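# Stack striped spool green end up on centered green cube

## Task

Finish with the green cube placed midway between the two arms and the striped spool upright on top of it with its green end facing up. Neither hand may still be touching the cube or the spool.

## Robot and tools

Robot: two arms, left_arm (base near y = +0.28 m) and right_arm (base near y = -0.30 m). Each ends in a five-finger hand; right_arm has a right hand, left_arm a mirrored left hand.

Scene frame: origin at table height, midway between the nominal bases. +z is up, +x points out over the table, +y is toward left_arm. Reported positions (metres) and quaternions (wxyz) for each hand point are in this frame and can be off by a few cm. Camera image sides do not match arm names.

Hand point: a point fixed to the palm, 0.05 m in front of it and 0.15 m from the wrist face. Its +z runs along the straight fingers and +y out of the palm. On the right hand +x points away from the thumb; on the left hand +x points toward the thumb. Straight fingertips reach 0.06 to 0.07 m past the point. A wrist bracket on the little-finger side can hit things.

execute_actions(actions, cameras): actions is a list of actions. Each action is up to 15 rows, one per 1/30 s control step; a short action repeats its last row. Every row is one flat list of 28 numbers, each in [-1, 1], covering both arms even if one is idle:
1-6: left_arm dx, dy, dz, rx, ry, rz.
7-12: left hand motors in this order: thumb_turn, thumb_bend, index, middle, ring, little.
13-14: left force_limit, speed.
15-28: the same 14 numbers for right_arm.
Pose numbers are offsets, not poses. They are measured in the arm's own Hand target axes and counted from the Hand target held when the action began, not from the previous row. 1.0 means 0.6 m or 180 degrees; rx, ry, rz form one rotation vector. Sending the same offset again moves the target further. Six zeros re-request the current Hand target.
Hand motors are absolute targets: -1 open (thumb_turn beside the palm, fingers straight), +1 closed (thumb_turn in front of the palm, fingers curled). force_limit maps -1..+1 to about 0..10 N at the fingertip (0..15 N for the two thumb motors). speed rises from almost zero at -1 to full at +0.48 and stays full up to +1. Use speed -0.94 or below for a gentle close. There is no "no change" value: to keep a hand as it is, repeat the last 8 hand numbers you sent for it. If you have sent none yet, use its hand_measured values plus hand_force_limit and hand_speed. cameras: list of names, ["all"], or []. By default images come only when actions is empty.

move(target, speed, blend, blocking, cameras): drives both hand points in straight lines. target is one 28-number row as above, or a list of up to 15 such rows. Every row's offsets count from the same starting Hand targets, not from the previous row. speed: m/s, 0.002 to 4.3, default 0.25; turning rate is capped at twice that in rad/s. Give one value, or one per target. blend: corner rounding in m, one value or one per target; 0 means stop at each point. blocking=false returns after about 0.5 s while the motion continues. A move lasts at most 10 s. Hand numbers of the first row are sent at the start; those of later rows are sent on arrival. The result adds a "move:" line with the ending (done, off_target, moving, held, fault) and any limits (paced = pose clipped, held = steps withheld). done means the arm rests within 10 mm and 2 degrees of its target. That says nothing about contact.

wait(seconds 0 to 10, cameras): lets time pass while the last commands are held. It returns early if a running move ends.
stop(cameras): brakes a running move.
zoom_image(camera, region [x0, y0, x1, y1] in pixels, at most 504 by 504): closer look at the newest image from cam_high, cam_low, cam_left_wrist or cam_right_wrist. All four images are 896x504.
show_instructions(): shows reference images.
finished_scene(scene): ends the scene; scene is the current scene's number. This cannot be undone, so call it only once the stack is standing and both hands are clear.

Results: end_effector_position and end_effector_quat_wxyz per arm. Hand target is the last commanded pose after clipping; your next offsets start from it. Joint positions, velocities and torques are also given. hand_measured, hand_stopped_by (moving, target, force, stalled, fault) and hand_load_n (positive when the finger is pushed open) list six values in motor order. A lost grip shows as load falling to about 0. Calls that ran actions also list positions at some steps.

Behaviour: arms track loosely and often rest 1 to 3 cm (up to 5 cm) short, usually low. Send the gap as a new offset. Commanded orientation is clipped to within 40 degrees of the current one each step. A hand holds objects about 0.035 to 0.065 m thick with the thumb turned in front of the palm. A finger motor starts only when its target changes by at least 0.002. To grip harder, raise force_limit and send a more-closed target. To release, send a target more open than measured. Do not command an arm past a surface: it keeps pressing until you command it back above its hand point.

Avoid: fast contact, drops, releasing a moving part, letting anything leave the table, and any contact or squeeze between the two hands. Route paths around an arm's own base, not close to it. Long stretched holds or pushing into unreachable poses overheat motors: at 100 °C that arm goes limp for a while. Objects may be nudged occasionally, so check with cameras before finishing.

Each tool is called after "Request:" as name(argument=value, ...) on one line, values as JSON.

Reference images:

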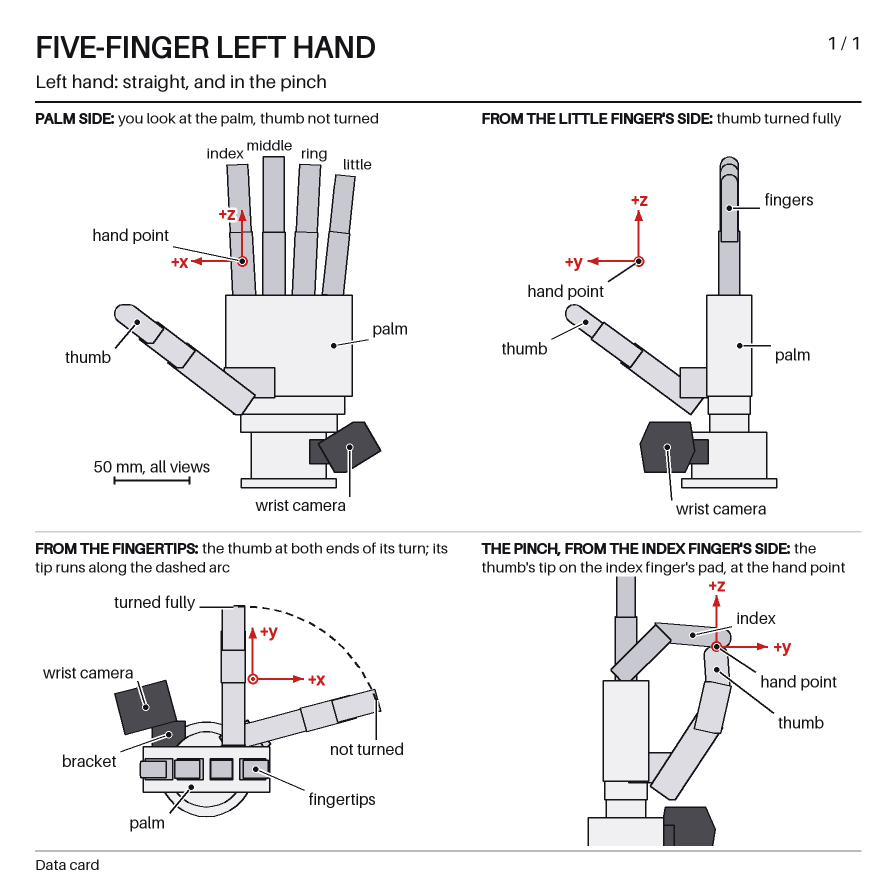

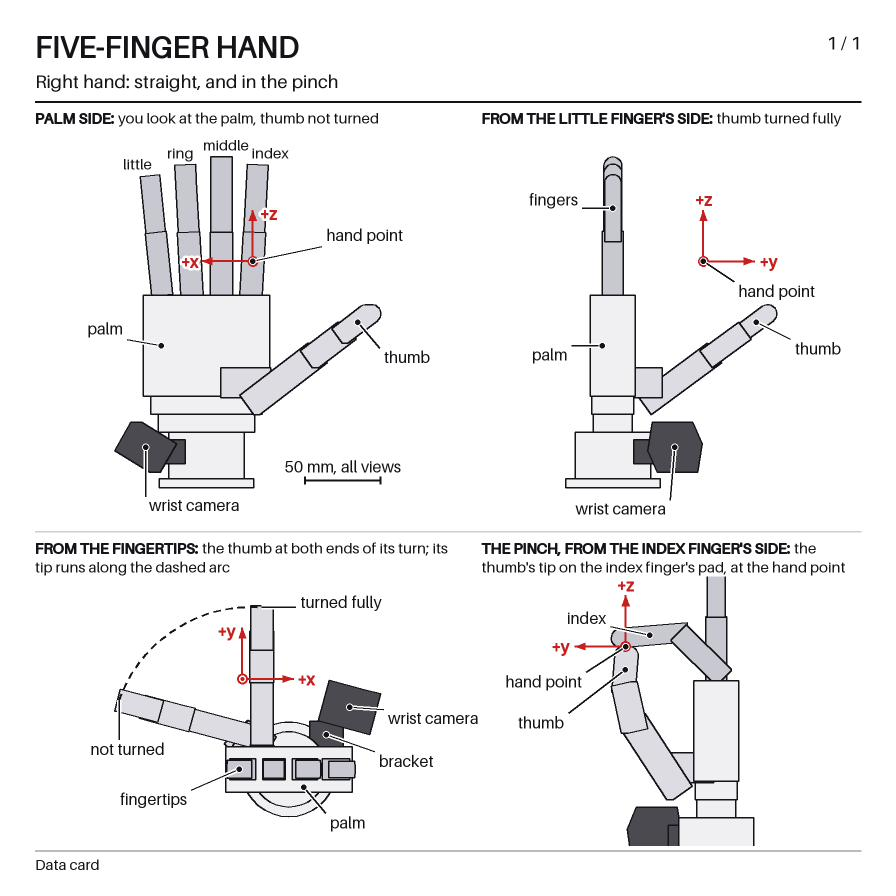

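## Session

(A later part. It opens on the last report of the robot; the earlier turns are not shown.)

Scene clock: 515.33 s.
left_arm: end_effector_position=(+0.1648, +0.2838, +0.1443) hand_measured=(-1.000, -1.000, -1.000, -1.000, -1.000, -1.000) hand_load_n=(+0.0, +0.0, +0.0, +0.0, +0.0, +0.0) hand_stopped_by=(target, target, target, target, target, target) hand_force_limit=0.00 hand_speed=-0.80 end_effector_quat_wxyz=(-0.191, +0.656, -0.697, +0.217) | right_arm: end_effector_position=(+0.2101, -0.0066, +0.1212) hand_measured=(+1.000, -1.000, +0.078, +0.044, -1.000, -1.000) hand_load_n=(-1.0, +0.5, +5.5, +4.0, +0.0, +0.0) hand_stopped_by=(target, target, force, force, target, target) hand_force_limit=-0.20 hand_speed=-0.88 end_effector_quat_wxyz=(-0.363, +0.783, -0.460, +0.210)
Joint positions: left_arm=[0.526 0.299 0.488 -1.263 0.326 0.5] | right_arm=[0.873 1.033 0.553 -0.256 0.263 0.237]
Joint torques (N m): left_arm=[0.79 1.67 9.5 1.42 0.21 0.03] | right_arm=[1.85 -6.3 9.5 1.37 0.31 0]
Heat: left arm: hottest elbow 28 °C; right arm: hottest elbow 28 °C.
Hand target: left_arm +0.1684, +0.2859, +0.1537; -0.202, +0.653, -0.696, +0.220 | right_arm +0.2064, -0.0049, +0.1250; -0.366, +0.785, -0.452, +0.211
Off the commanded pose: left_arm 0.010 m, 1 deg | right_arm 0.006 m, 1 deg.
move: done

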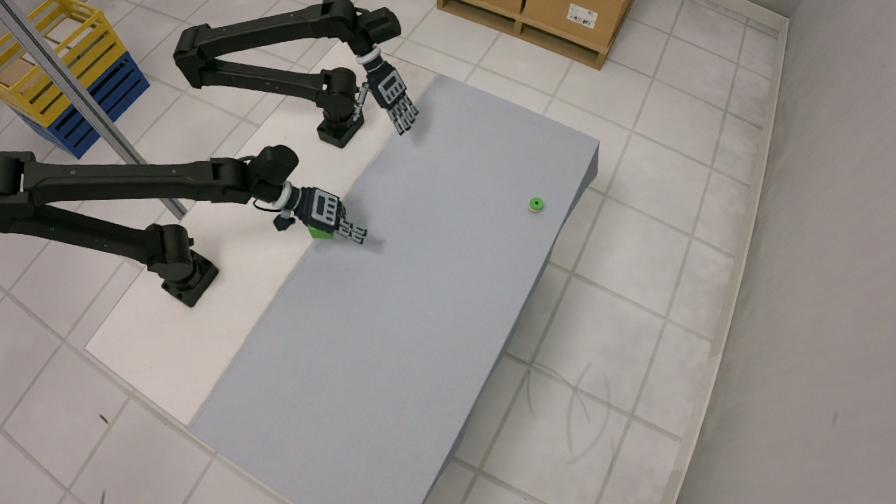

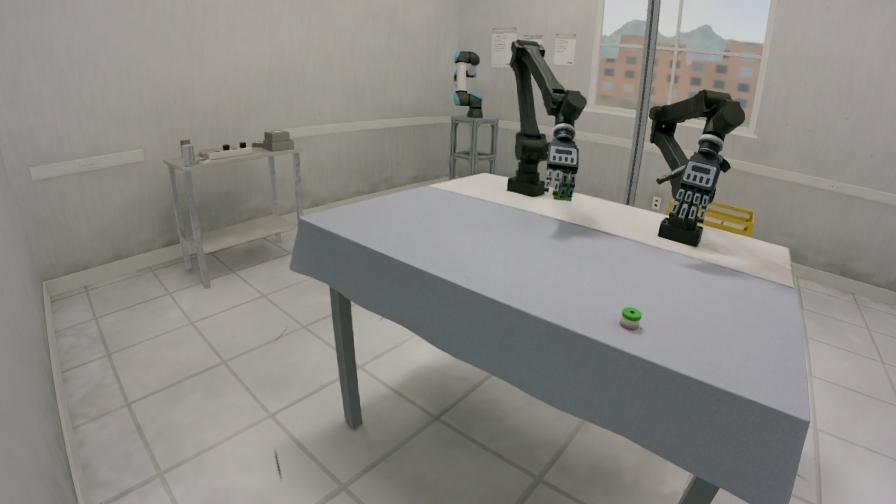

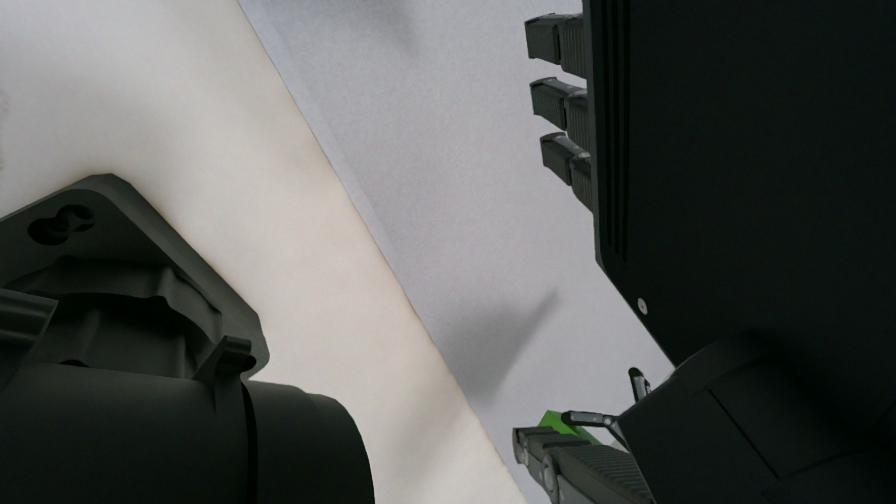

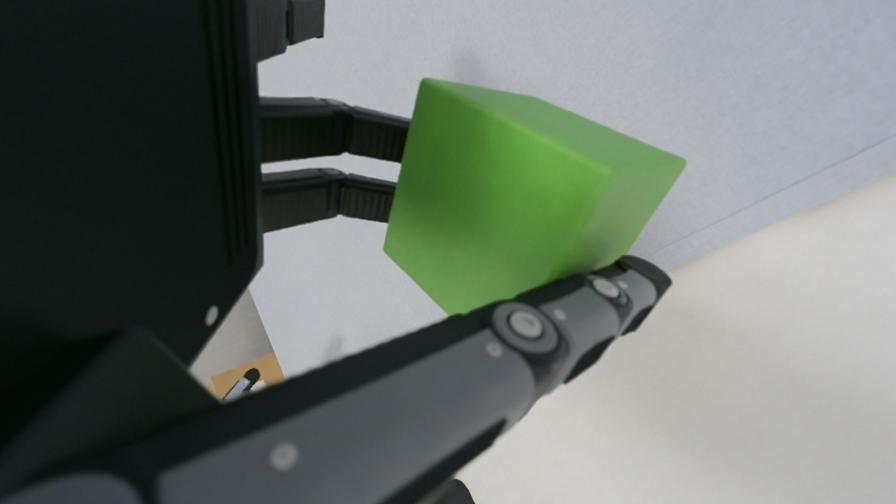

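Request:
move(target=[[0,0,0,0,0,0,-1,-1,-1,-1,-1,-1,0,-0.8, 0.0503,-0.0135,0.0937,0,0,0,1,-1,0.4,0.4,-1,-1,-0.2,-0.88],[0,0,0,0,0,0,-1,-1,-1,-1,-1,-1,0,-0.8, 0.0503,0.0388,0.1377,0,0,0,1,-1,0.4,0.4,-1,-1,-0.2,-0.88]], speed=[0.15,0.07], blend=[0.01,0], cameras=["all"])

Scene clock: 542.57 s.
left_arm: end_effector_position=(+0.1648, +0.2838, +0.1443) hand_measured=(-1.000, -1.000, -1.000, -1.000, -1.000, -1.000) hand_load_n=(+0.0, +0.0, +0.0, +0.0, +0.0, +0.0) hand_stopped_by=(target, target, target, target, target, target) hand_force_limit=0.00 hand_speed=-0.80 end_effector_quat_wxyz=(-0.191, +0.656, -0.697, +0.217) | right_arm: end_effector_position=(+0.2580, -0.0047, +0.0562) hand_measured=(+1.000, -1.000, +0.078, +0.044, -1.000, -1.000) hand_load_n=(-0.5, +0.5, +5.5, +4.5, +0.0, +0.0) hand_stopped_by=(target, target, force, force, target, target) hand_force_limit=-0.20 hand_speed=-0.88 end_effector_quat_wxyz=(-0.365, +0.787, -0.453, +0.208)
Joint positions: left_arm=[0.526 0.299 0.488 -1.263 0.326 0.5] | right_arm=[0.755 1.295 0.526 0.054 0.161 0.143]
Joint torques (N m): left_arm=[0.44 1.9 9.44 1.37 0.22 0.02] | right_arm=[0.15 -6.53 7.88 2.32 0 -0.01]
Heat: left arm: hottest elbow 28 °C; right arm: hottest elbow 29 °C.
Hand target: left_arm +0.1684, +0.2859, +0.1537; -0.202, +0.653, -0.696, +0.220 | right_arm +0.2634, -0.0068, +0.0542; -0.366, +0.785, -0.452, +0.211
Off the commanded pose: left_arm 0.010 m, 1 deg | right_arm 0.006 m, 0 deg.
move: done

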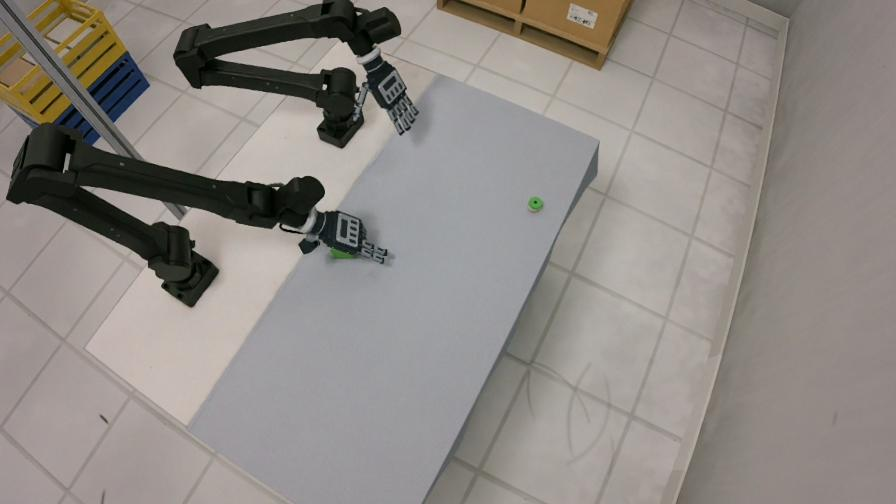

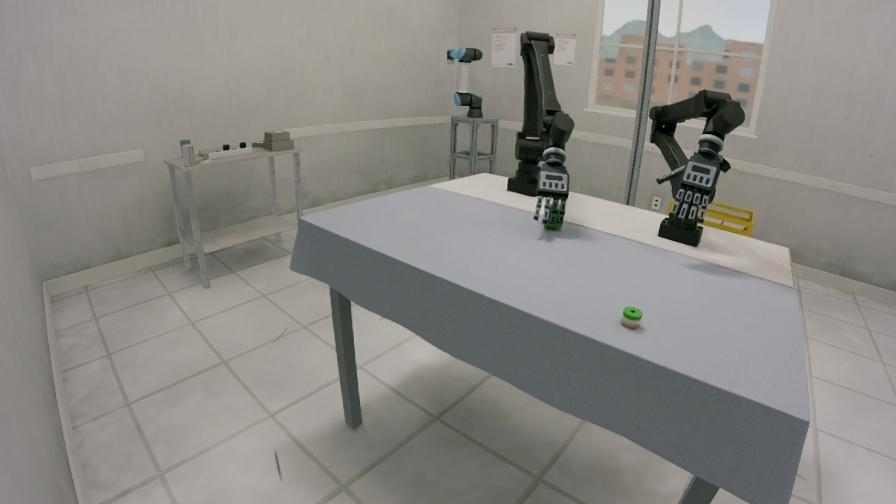

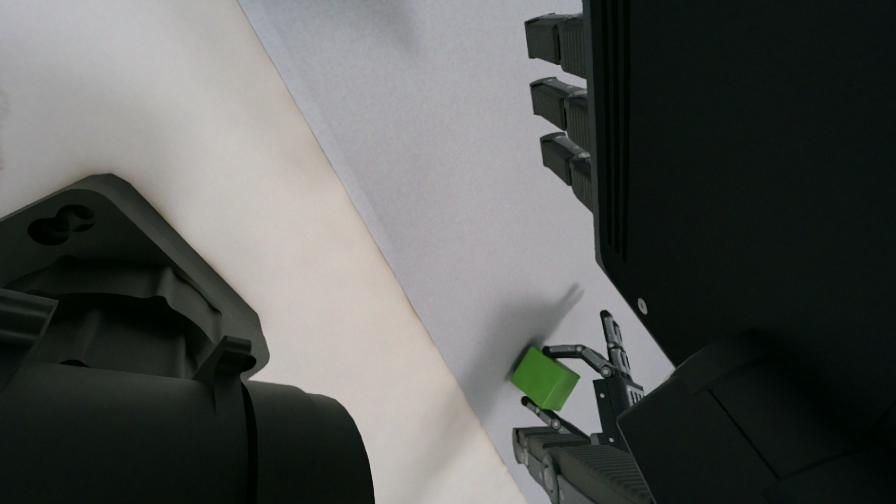

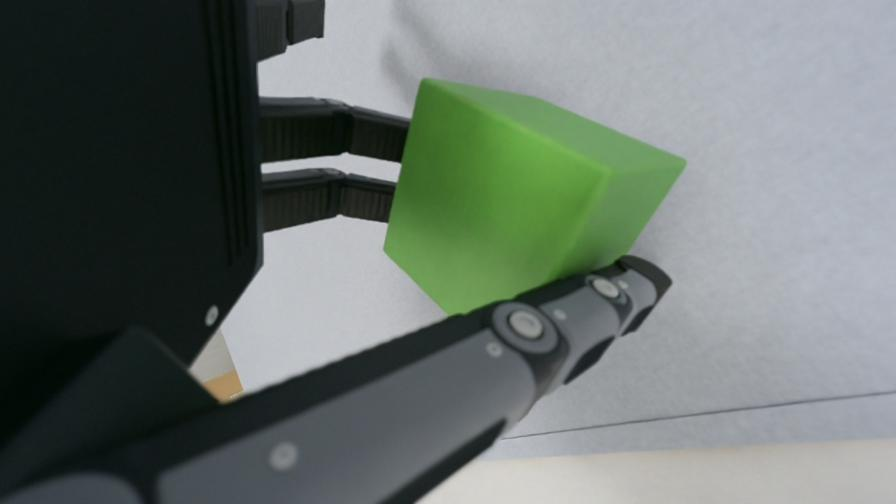

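Request:
move(target=[0,0,0,0,0,0,-1,-1,-1,-1,-1,-1,0,-0.8, 0,0.014,0.0118,0,0,0,1,-1,0.4,0.4,-1,-1,-0.2,-0.88], speed=0.03, cameras=["cam_low","cam_right_wrist"])

Request:
zoom_image(camera="cam_low", region=[500, 150, 600, 250])

Scene clock: 556.03 s.
left_arm: end_effector_position=(+0.1648, +0.2838, +0.1443) hand_measured=(-1.000, -1.000, -1.000, -1.000, -1.000, -1.000) hand_load_n=(+0.0, +0.0, +0.0, +0.0, +0.0, +0.0) hand_stopped_by=(target, target, target, target, target, target) hand_force_limit=0.00 hand_speed=-0.80 end_effector_quat_wxyz=(-0.191, +0.656, -0.697, +0.217) | right_arm: end_effector_position=(+0.2590, -0.0038, +0.0467) hand_measured=(+1.000, -1.000, +0.078, +0.044, -1.000, -1.000) hand_load_n=(-0.5, +1.0, +5.5, +4.0, +0.0, +0.0) hand_stopped_by=(target, target, force, force, target, target) hand_force_limit=-0.20 hand_speed=-0.88 end_effector_quat_wxyz=(-0.367, +0.786, -0.452, +0.208)
Joint positions: left_arm=[0.526 0.299 0.488 -1.263 0.326 0.5] | right_arm=[0.755 1.325 0.515 0.098 0.161 0.143]
Joint torques (N m): left_arm=[0.85 1.73 9.5 1.37 0.22 0.04] | right_arm=[0.09 -6.59 7.46 2.28 0 -0.01]
Heat: left arm: hottest elbow 28 °C; right arm: hottest elbow 28 °C.
Hand target: left_arm +0.1684, +0.2859, +0.1537; -0.202, +0.653, -0.696, +0.220 | right_arm +0.2635, -0.0067, +0.0432; -0.366, +0.785, -0.452, +0.211
Off the commanded pose: left_arm 0.010 m, 1 deg | right_arm 0.006 m, 0 deg.
move: done
Images, in order (width x height): cam_low 896x504, cam_right_wrist 896x504.

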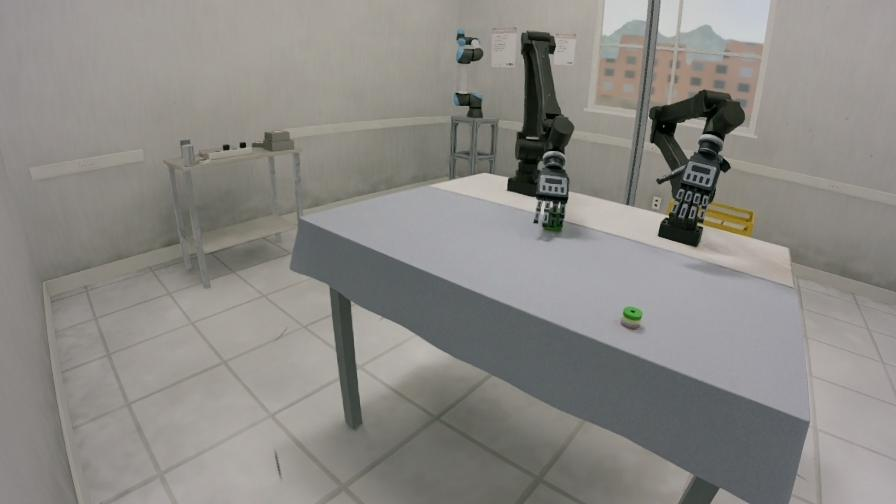

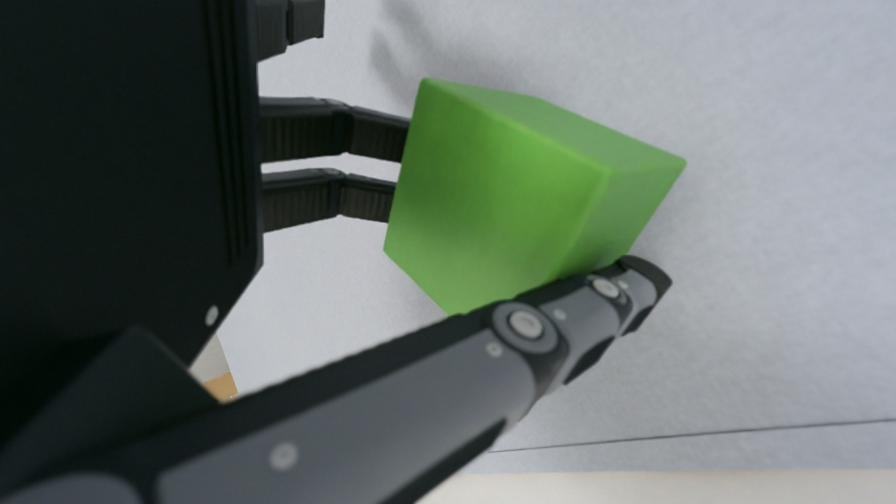

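Scaled by 5.040.

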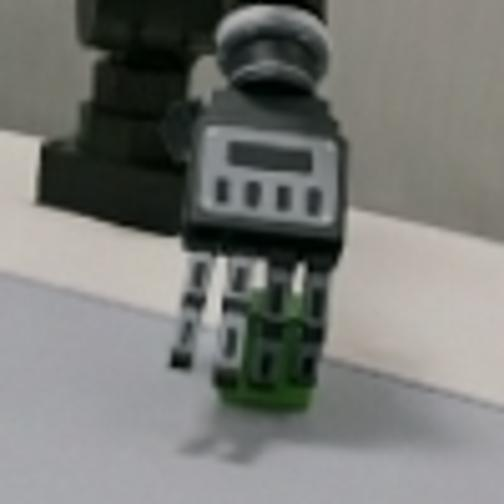

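Request:
move(target=[0,0,0,0,0,0,-1,-1,-1,-1,-1,-1,0,-0.8, 0,0.0064,0.0054,0,0,0,1,-1,0.4,0.4,-1,-1,-0.2,-0.88], speed=0.03)

Scene clock: 564.63 s.
left_arm: end_effector_position=(+0.1648, +0.2838, +0.1443) hand_measured=(-1.000, -1.000, -1.000, -1.000, -1.000, -1.000) hand_load_n=(+0.0, +0.0, +0.0, -0.5, +0.0, -0.5) hand_stopped_by=(target, target, target, target, target, target) hand_force_limit=0.00 hand_speed=-0.80 end_effector_quat_wxyz=(-0.191, +0.656, -0.697, +0.217) | right_arm: end_effector_position=(+0.2608, -0.0021, +0.0454) hand_measured=(+1.000, -1.000, +0.078, +0.044, -1.000, -1.000) hand_load_n=(-0.5, +0.5, +4.5, +4.5, +0.0, +0.0) hand_stopped_by=(target, target, force, force, target, target) hand_force_limit=-0.20 hand_speed=-0.88 end_effector_quat_wxyz=(-0.371, +0.784, -0.451, +0.209)
Joint positions: left_arm=[0.526 0.299 0.488 -1.263 0.326 0.5] | right_arm=[0.755 1.335 0.513 0.12 0.161 0.143]
Joint torques (N m): left_arm=[0.67 1.9 9.52 1.37 0.23 0.03] | right_arm=[0.21 -6.3 7.1 2.24 0 -0.01]
Heat: left arm: hottest elbow 28 °C; right arm: hottest elbow 28 °C.
Hand target: left_arm +0.1684, +0.2859, +0.1537; -0.202, +0.653, -0.696, +0.220 | right_arm +0.2634, -0.0068, +0.0382; -0.366, +0.785, -0.452, +0.211
Off the commanded pose: left_arm 0.010 m, 1 deg | right_arm 0.009 m, 1 deg.
move: done

Request:
move(target=[[0,0,0,0,0,0,-1,-1,-1,-1,-1,-1,0,-0.8, 0,-0.0064,-0.0054,0,0,0,1,-1,-0.5,-0.5,-1,-1,-0.2,-0.7],[0,0,0,0,0,0,-1,-1,-1,-1,-1,-1,0,-0.8, 0,0.0043,-0.0181,0,0,0,1,-1,-0.5,-0.5,-1,-1,-0.2,-0.7],[0,0,0,0,0,0,-1,-1,-1,-1,-1,-1,0,-0.8, 0,-0.1553,-0.1521,0,0,0,1,-1,-0.5,-0.5,-1,-1,-0.2,-0.7]], speed=[0.03,0.03,0.12], cameras=["all"])

Scene clock: 580.57 s.
left_arm: end_effector_position=(+0.1648, +0.2838, +0.1443) hand_measured=(-1.000, -1.000, -1.000, -1.000, -1.000, -1.000) hand_load_n=(+0.0, +0.0, +0.0, +0.0, +0.0, +0.0) hand_stopped_by=(target, target, target, target, target, target) hand_force_limit=0.00 hand_speed=-0.80 end_effector_quat_wxyz=(-0.191, +0.656, -0.697, +0.217) | right_arm: end_effector_position=(+0.2412, -0.0203, +0.1431) hand_measured=(+1.000, -1.000, -0.500, -0.500, -1.000, -1.000) hand_load_n=(+0.0, +0.0, +0.0, +0.0, +0.0, -0.5) hand_stopped_by=(target, target, target, target, target, target) hand_force_limit=-0.20 hand_speed=-0.70 end_effector_quat_wxyz=(-0.348, +0.794, -0.455, +0.203)
Joint positions: left_arm=[0.526 0.299 0.488 -1.263 0.326 0.5] | right_arm=[0.755 1.054 0.644 -0.343 0.162 0.143]
Joint torques (N m): left_arm=[0.67 1.79 9.48 1.44 0.21 0.03] | right_arm=[0.67 -6.36 13.87 1.24 0.23 0.04]
Heat: left arm: hottest elbow 28 °C; right arm: hottest elbow 28 °C.
Hand target: left_arm +0.1684, +0.2859, +0.1537; -0.202, +0.653, -0.696, +0.220 | right_arm +0.2547, -0.0117, +0.1683; -0.366, +0.785, -0.452, +0.211
Off the commanded pose: left_arm 0.010 m, 1 deg | right_arm 0.030 m, 2 deg.
move: off_target (right_arm)

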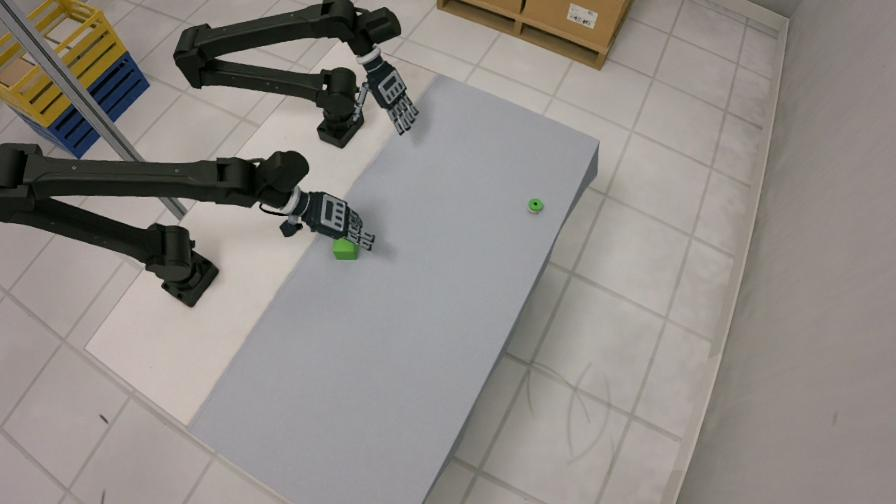

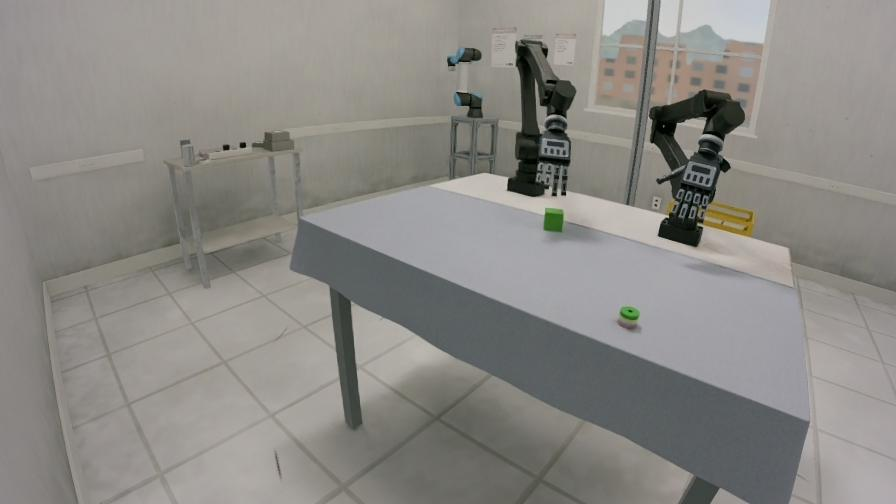

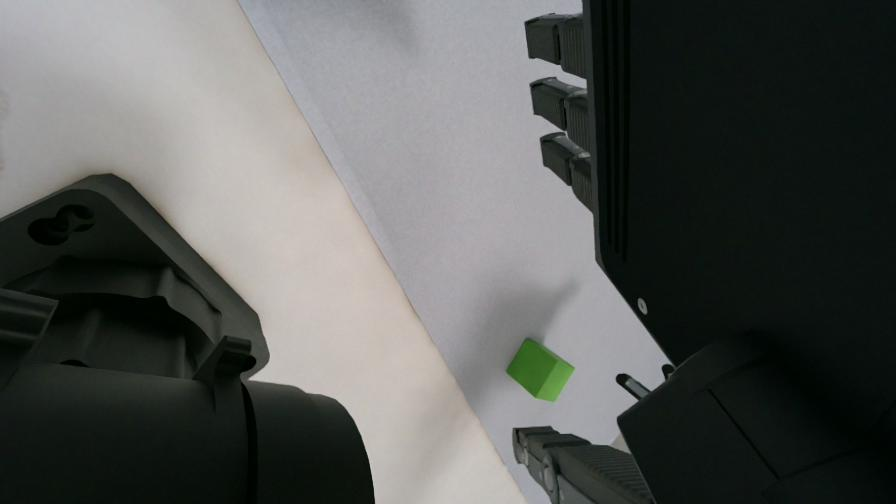

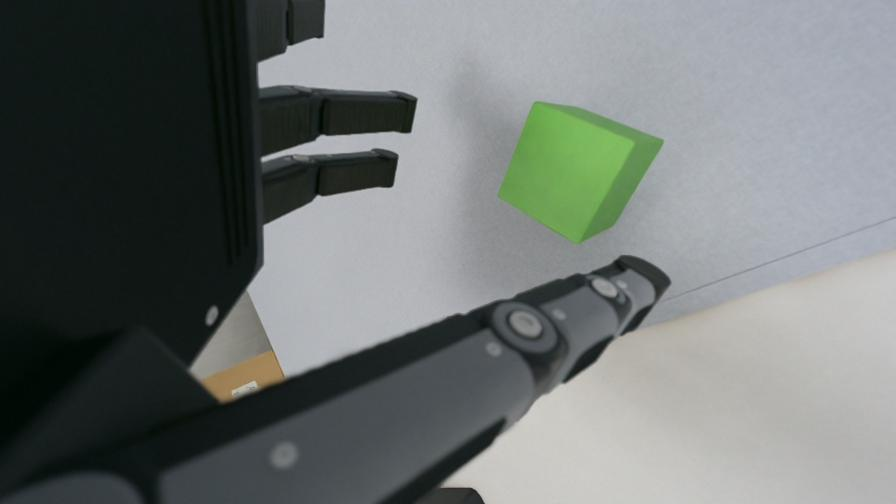

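Request:
move(target=[-0.087,-0.603,0.3855,0.1121,-0.0162,-0.0134,1,-0.5,-0.5,-0.5,-1,-1,0,-0.2, 0.494,-0.0357,-0.1647,0,0,0,1,-1,-0.5,-0.5,-1,-1,-0.2,-0.7], speed=0.25, cameras=["all"])

Scene clock: 689.90 s.
left_arm: end_effector_position=(+0.5744, +0.3133, +0.1499) hand_measured=(+1.000, -0.500, -0.500, -0.500, -1.000, -1.000) hand_load_n=(+0.5, +0.0, +0.0, +0.0, +0.0, +0.0) hand_stopped_by=(target, target, target, target, target, target) hand_force_limit=0.00 hand_speed=-0.20 end_effector_quat_wxyz=(-0.312, +0.635, -0.636, +0.310) | right_arm: end_effector_position=(+0.3351, -0.2908, +0.2304) hand_measured=(+1.000, -1.000, -0.500, -0.500, -1.000, -1.000) hand_load_n=(+0.0, +0.0, -0.5, +0.0, +0.0, +0.0) hand_stopped_by=(target, target, target, target, target, target) hand_force_limit=-0.20 hand_speed=-0.70 end_effector_quat_wxyz=(-0.364, +0.787, -0.458, +0.196)
Joint positions: left_arm=[0.158 1.429 0.945 -0.182 0.121 0.098] | right_arm=[-0.224 1.066 0.9 -0.723 -0.561 -0.548]
Joint torques (N m): left_arm=[-0.32 -10.64 11.26 2.33 -0.06 -0.08] | right_arm=[0.15 -5.3 14.79 1.07 -0.5 -0.01]
Heat: left arm: hottest elbow 29 °C; right arm: hottest elbow 34 °C.
Hand target: left_arm +0.6001, +0.3100, +0.1696; -0.326, +0.627, -0.628, +0.326 | right_arm +0.3497, -0.2993, +0.2484; -0.366, +0.785, -0.452, +0.211
Off the commanded pose: left_arm 0.032 m, 3 deg | right_arm 0.025 m, 2 deg.
move: off_target (left_arm, right_arm)

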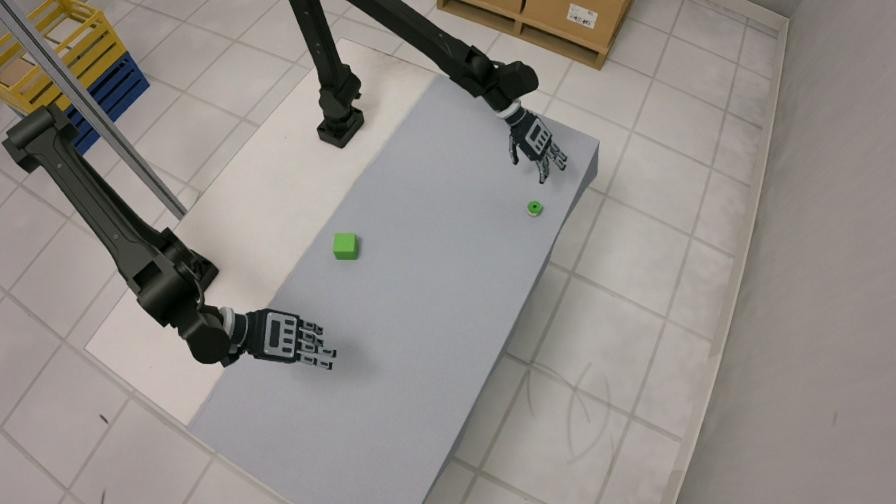

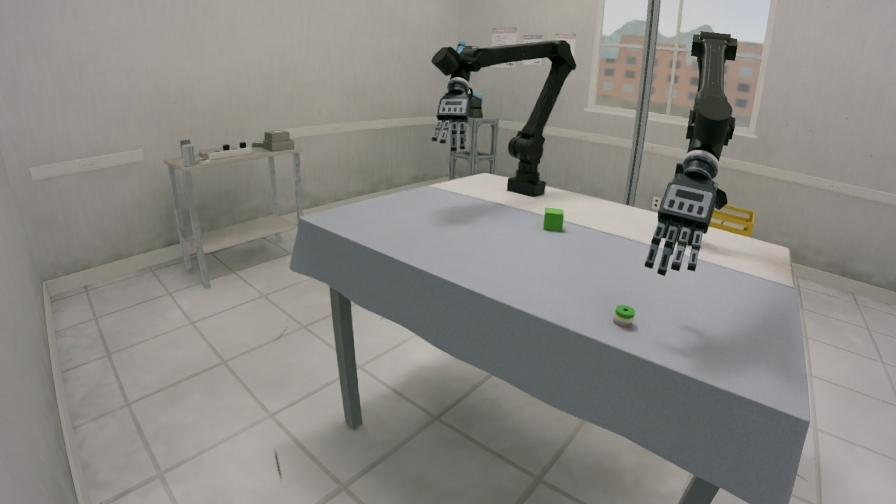

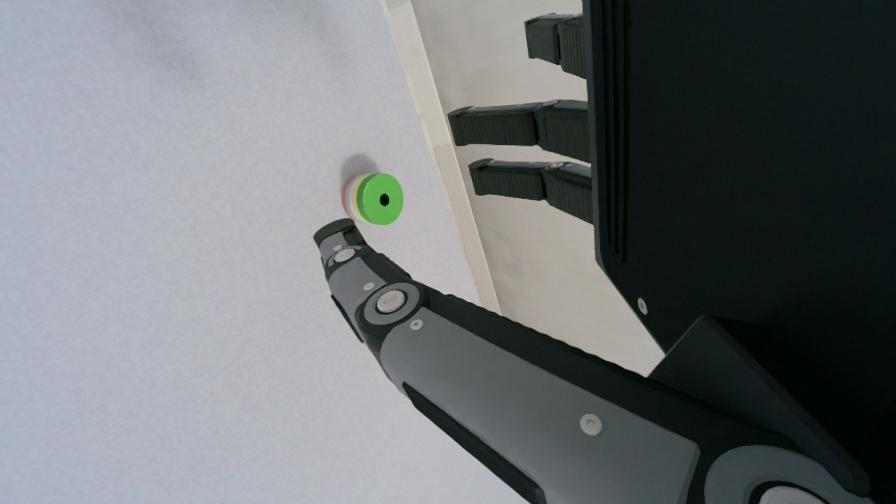

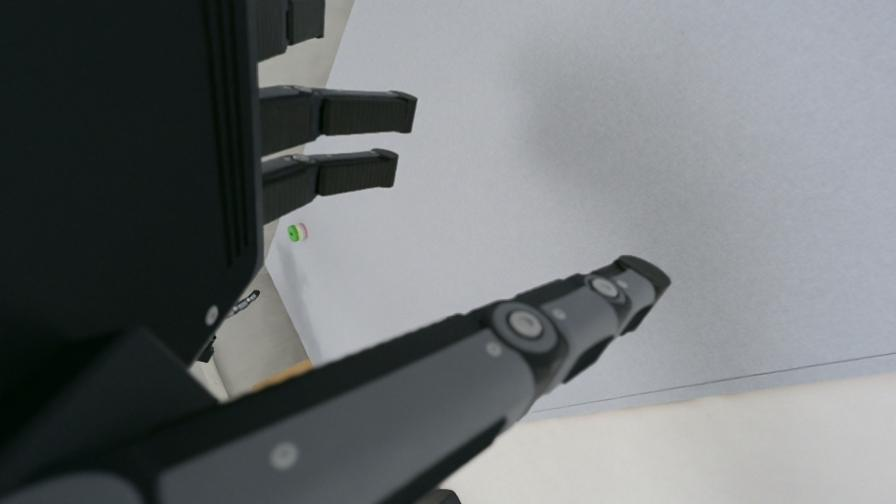

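Request:
move(target=[0.0783,0.0183,0.1248,0,0,0,1,-0.5,-0.5,-0.5,-1,-1,0,-0.2, 0,0,0,0,0,0,1,-1,-0.5,-0.5,-1,-1,-0.2,-0.7], speed=0.12, cameras=["all"])

Scene clock: 716.87 s.
left_arm: end_effector_position=(+0.6300, +0.2679, +0.1017) hand_measured=(+1.000, -0.500, -0.500, -0.500, -1.000, -1.000) hand_load_n=(+0.0, +0.0, +0.0, +0.0, +0.0, +0.0) hand_stopped_by=(target, target, target, target, target, target) hand_force_limit=0.00 hand_speed=-0.20 end_effector_quat_wxyz=(-0.314, +0.632, -0.637, +0.310) | right_arm: end_effector_position=(+0.3351, -0.2909, +0.2304) hand_measured=(+1.000, -1.000, -0.500, -0.500, -1.000, -1.000) hand_load_n=(+0.0, +0.0, +0.0, +0.0, +0.0, +0.0) hand_stopped_by=(target, target, target, target, target, target) hand_force_limit=-0.20 hand_speed=-0.70 end_effector_quat_wxyz=(-0.364, +0.787, -0.458, +0.197)
Joint positions: left_arm=[0.046 1.622 1.019 -0.054 0.032 0.035] | right_arm=[-0.224 1.066 0.9 -0.723 -0.561 -0.549]
Joint torques (N m): left_arm=[0.15 -12.69 10.61 2.29 -0.11 -0.08] | right_arm=[0.15 -5.3 14.8 1.07 -0.5 -0.02]
Heat: left arm: hottest elbow 33 °C; right arm: hottest elbow 39 °C.
Hand target: left_arm +0.6551, +0.2632, +0.1176; -0.326, +0.627, -0.627, +0.326 | right_arm +0.3497, -0.2993, +0.2484; -0.366, +0.785, -0.452, +0.211
Off the commanded pose: left_arm 0.030 m, 3 deg | right_arm 0.025 m, 2 deg.
move: off_target (left_arm, right_arm)

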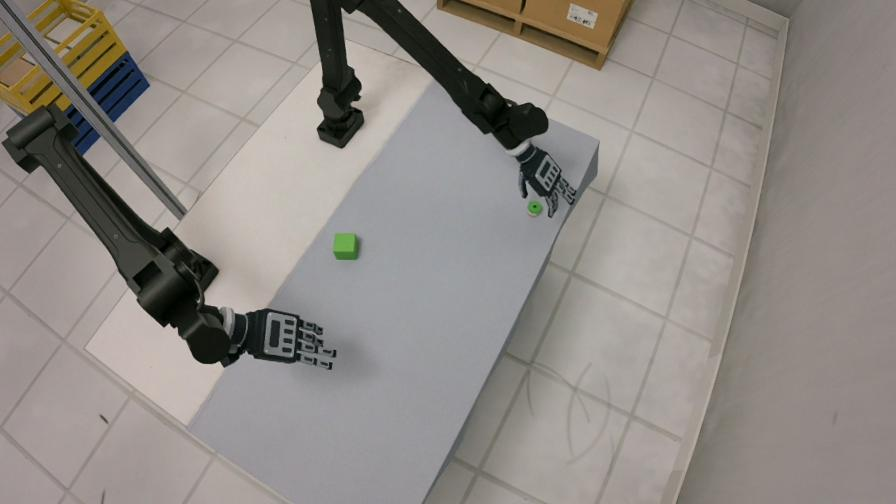

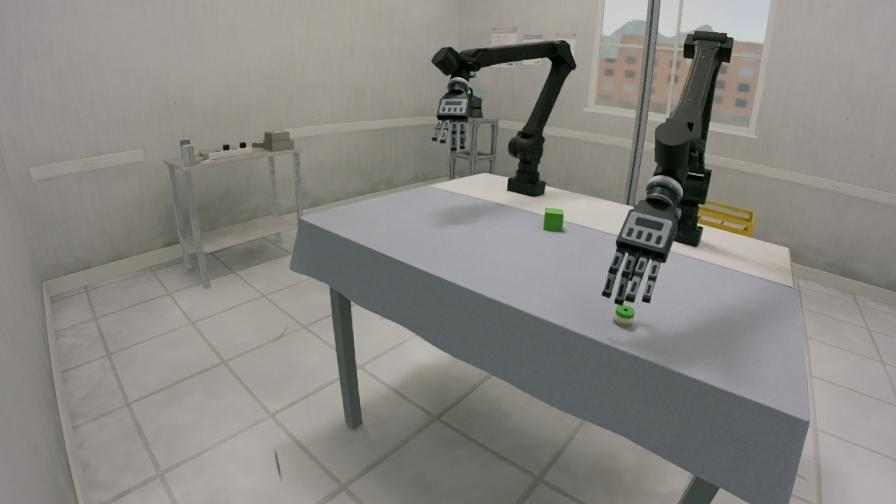

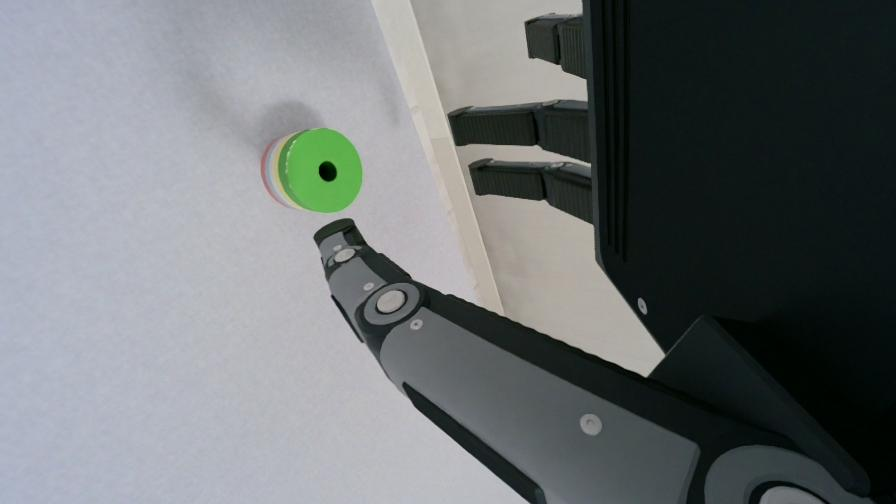

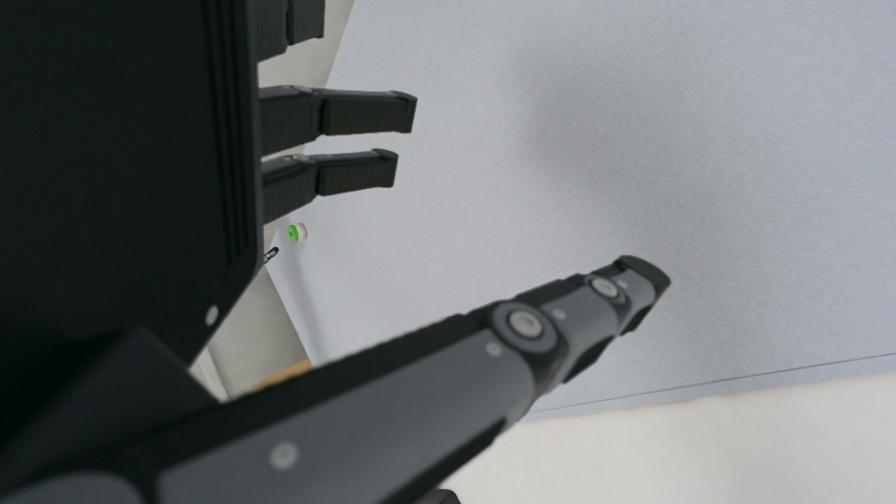

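Request:
move(target=[0.0083,0.0218,0.056,0,0,0,1,-0.5,-0.5,-0.5,-1,-1,0,-0.2, 0,0,0,0,0,0,1,-1,-0.5,-0.5,-1,-1,-0.2,-0.7], speed=0.1, cameras=["cam_low","cam_left_wrist"])

Scene clock: 730.63 s.
left_arm: end_effector_position=(+0.6506, +0.2649, +0.0728) hand_measured=(+1.000, -0.500, -0.500, -0.500, -1.000, -1.000) hand_load_n=(+0.0, +0.0, +0.0, +0.0, +0.0, +0.0) hand_stopped_by=(target, target, target, target, target, target) hand_force_limit=0.00 hand_speed=-0.20 end_effector_quat_wxyz=(-0.315, +0.633, -0.636, +0.309) | right_arm: end_effector_position=(+0.3351, -0.2909, +0.2304) hand_measured=(+1.000, -1.000, -0.500, -0.500, -1.000, -1.000) hand_load_n=(+0.0, +0.0, +0.0, +0.0, +0.0, +0.0) hand_stopped_by=(target, target, target, target, target, target) hand_force_limit=-0.20 hand_speed=-0.70 end_effector_quat_wxyz=(-0.364, +0.787, -0.458, +0.197)
Joint positions: left_arm=[0.037 1.715 1.049 0.009 0.023 0.029] | right_arm=[-0.224 1.066 0.9 -0.723 -0.561 -0.549]
Joint torques (N m): left_arm=[-0.21 -13.68 10.25 2.33 -0.11 -0.1] | right_arm=[0.09 -5.3 14.79 1.06 -0.5 -0.02]
Heat: left arm: hottest elbow 33 °C; right arm: hottest elbow 40 °C.
Hand target: left_arm +0.6751, +0.2583, +0.0875; -0.327, +0.627, -0.627, +0.326 | right_arm +0.3497, -0.2993, +0.2484; -0.366, +0.785, -0.452, +0.211
Off the commanded pose: left_arm 0.029 m, 3 deg | right_arm 0.025 m, 2 deg.
move: off_target (left_arm, right_arm)
Images, in order (width x height): cam_low 896x504, cam_left_wrist 896x504.

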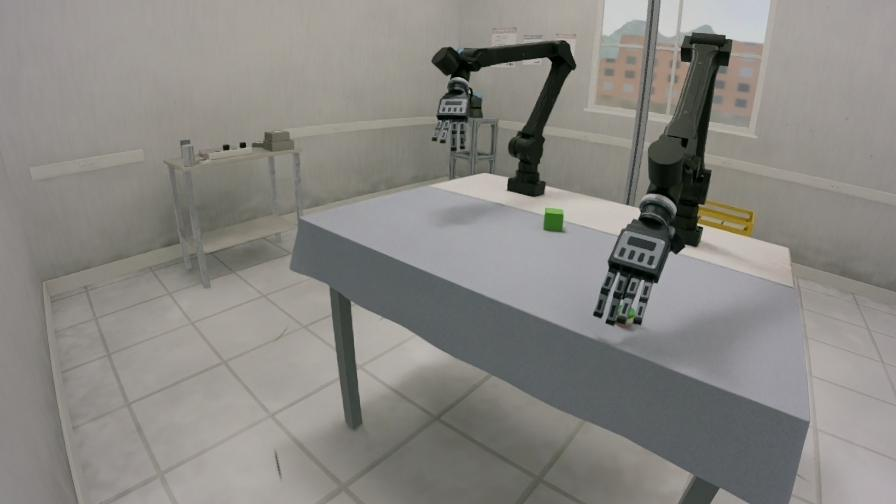

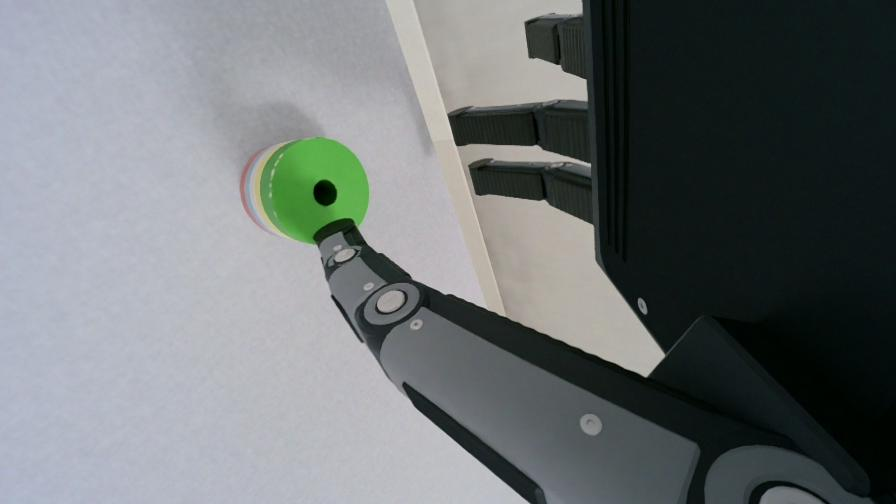

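Request:
move(target=[0,0.0503,0.0212,0,0,0,1,-0.5,-0.5,-0.5,-1,-1,0,-0.2, 0,0,0,0,0,0,1,-1,-0.5,-0.5,-1,-1,-0.2,-0.7], speed=0.08, cameras=["cam_low","cam_left_wrist"])

Request:
zoom_image(camera="cam_low", region=[570, 240, 690, 360])

Scene clock: 746.87 s.
left_arm: end_effector_position=(+0.6653, +0.2651, +0.0636) hand_measured=(+1.000, -0.500, -0.500, -0.500, -1.000, -1.000) hand_load_n=(+0.0, +0.0, +0.0, +0.0, +0.0, +0.0) hand_stopped_by=(target, target, target, target, target, target) hand_force_limit=0.00 hand_speed=-0.20 end_effector_quat_wxyz=(-0.330, +0.626, -0.628, +0.324) | right_arm: end_effector_position=(+0.3351, -0.2909, +0.2304) hand_measured=(+1.000, -1.000, -0.500, -0.500, -1.000, -1.000) hand_load_n=(+0.0, +0.0, +0.0, +0.0, +0.0, +0.0) hand_stopped_by=(target, target, target, target, target, target) hand_force_limit=-0.20 hand_speed=-0.70 end_effector_quat_wxyz=(-0.364, +0.787, -0.458, +0.197)
Joint positions: left_arm=[0.037 1.757 1.049 0.097 0.023 0.027] | right_arm=[-0.224 1.066 0.9 -0.723 -0.561 -0.549]
Joint torques (N m): left_arm=[-0.21 -13.98 6.94 2.44 -0.12 -0.07] | right_arm=[0.15 -5.3 14.78 1.07 -0.49 -0.02]
Heat: left arm: hottest elbow 32 °C; right arm: hottest elbow 41 °C.
Hand target: left_arm +0.6681, +0.2581, +0.0555; -0.326, +0.627, -0.628, +0.326 | right_arm +0.3497, -0.2993, +0.2484; -0.366, +0.785, -0.452, +0.211
Off the commanded pose: left_arm 0.011 m, 1 deg | right_arm 0.025 m, 2 deg.
move: off_target (left_arm, right_arm)
Images, in order (width x height): cam_low 896x504, cam_left_wrist 896x504.

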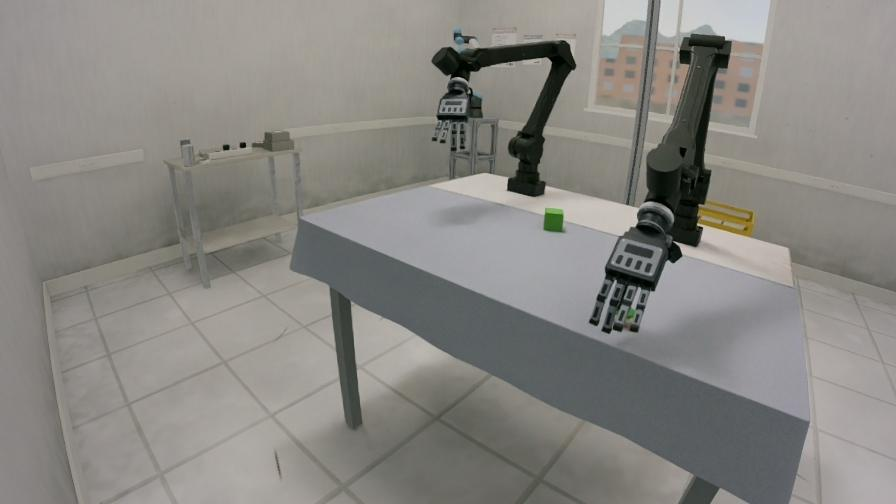

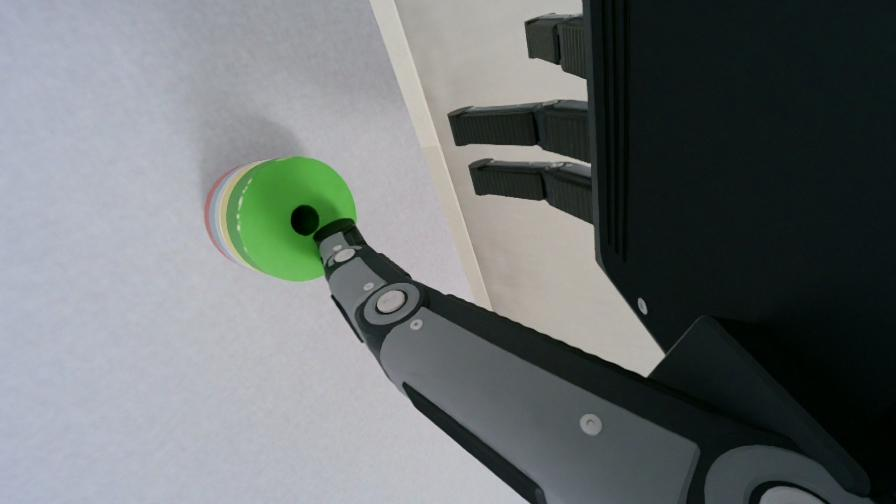

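Scaled by 4.200.

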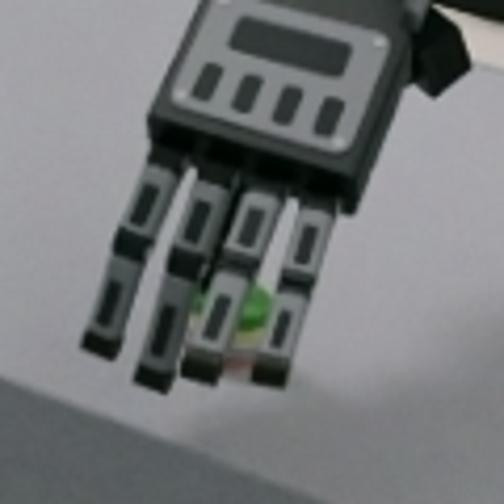

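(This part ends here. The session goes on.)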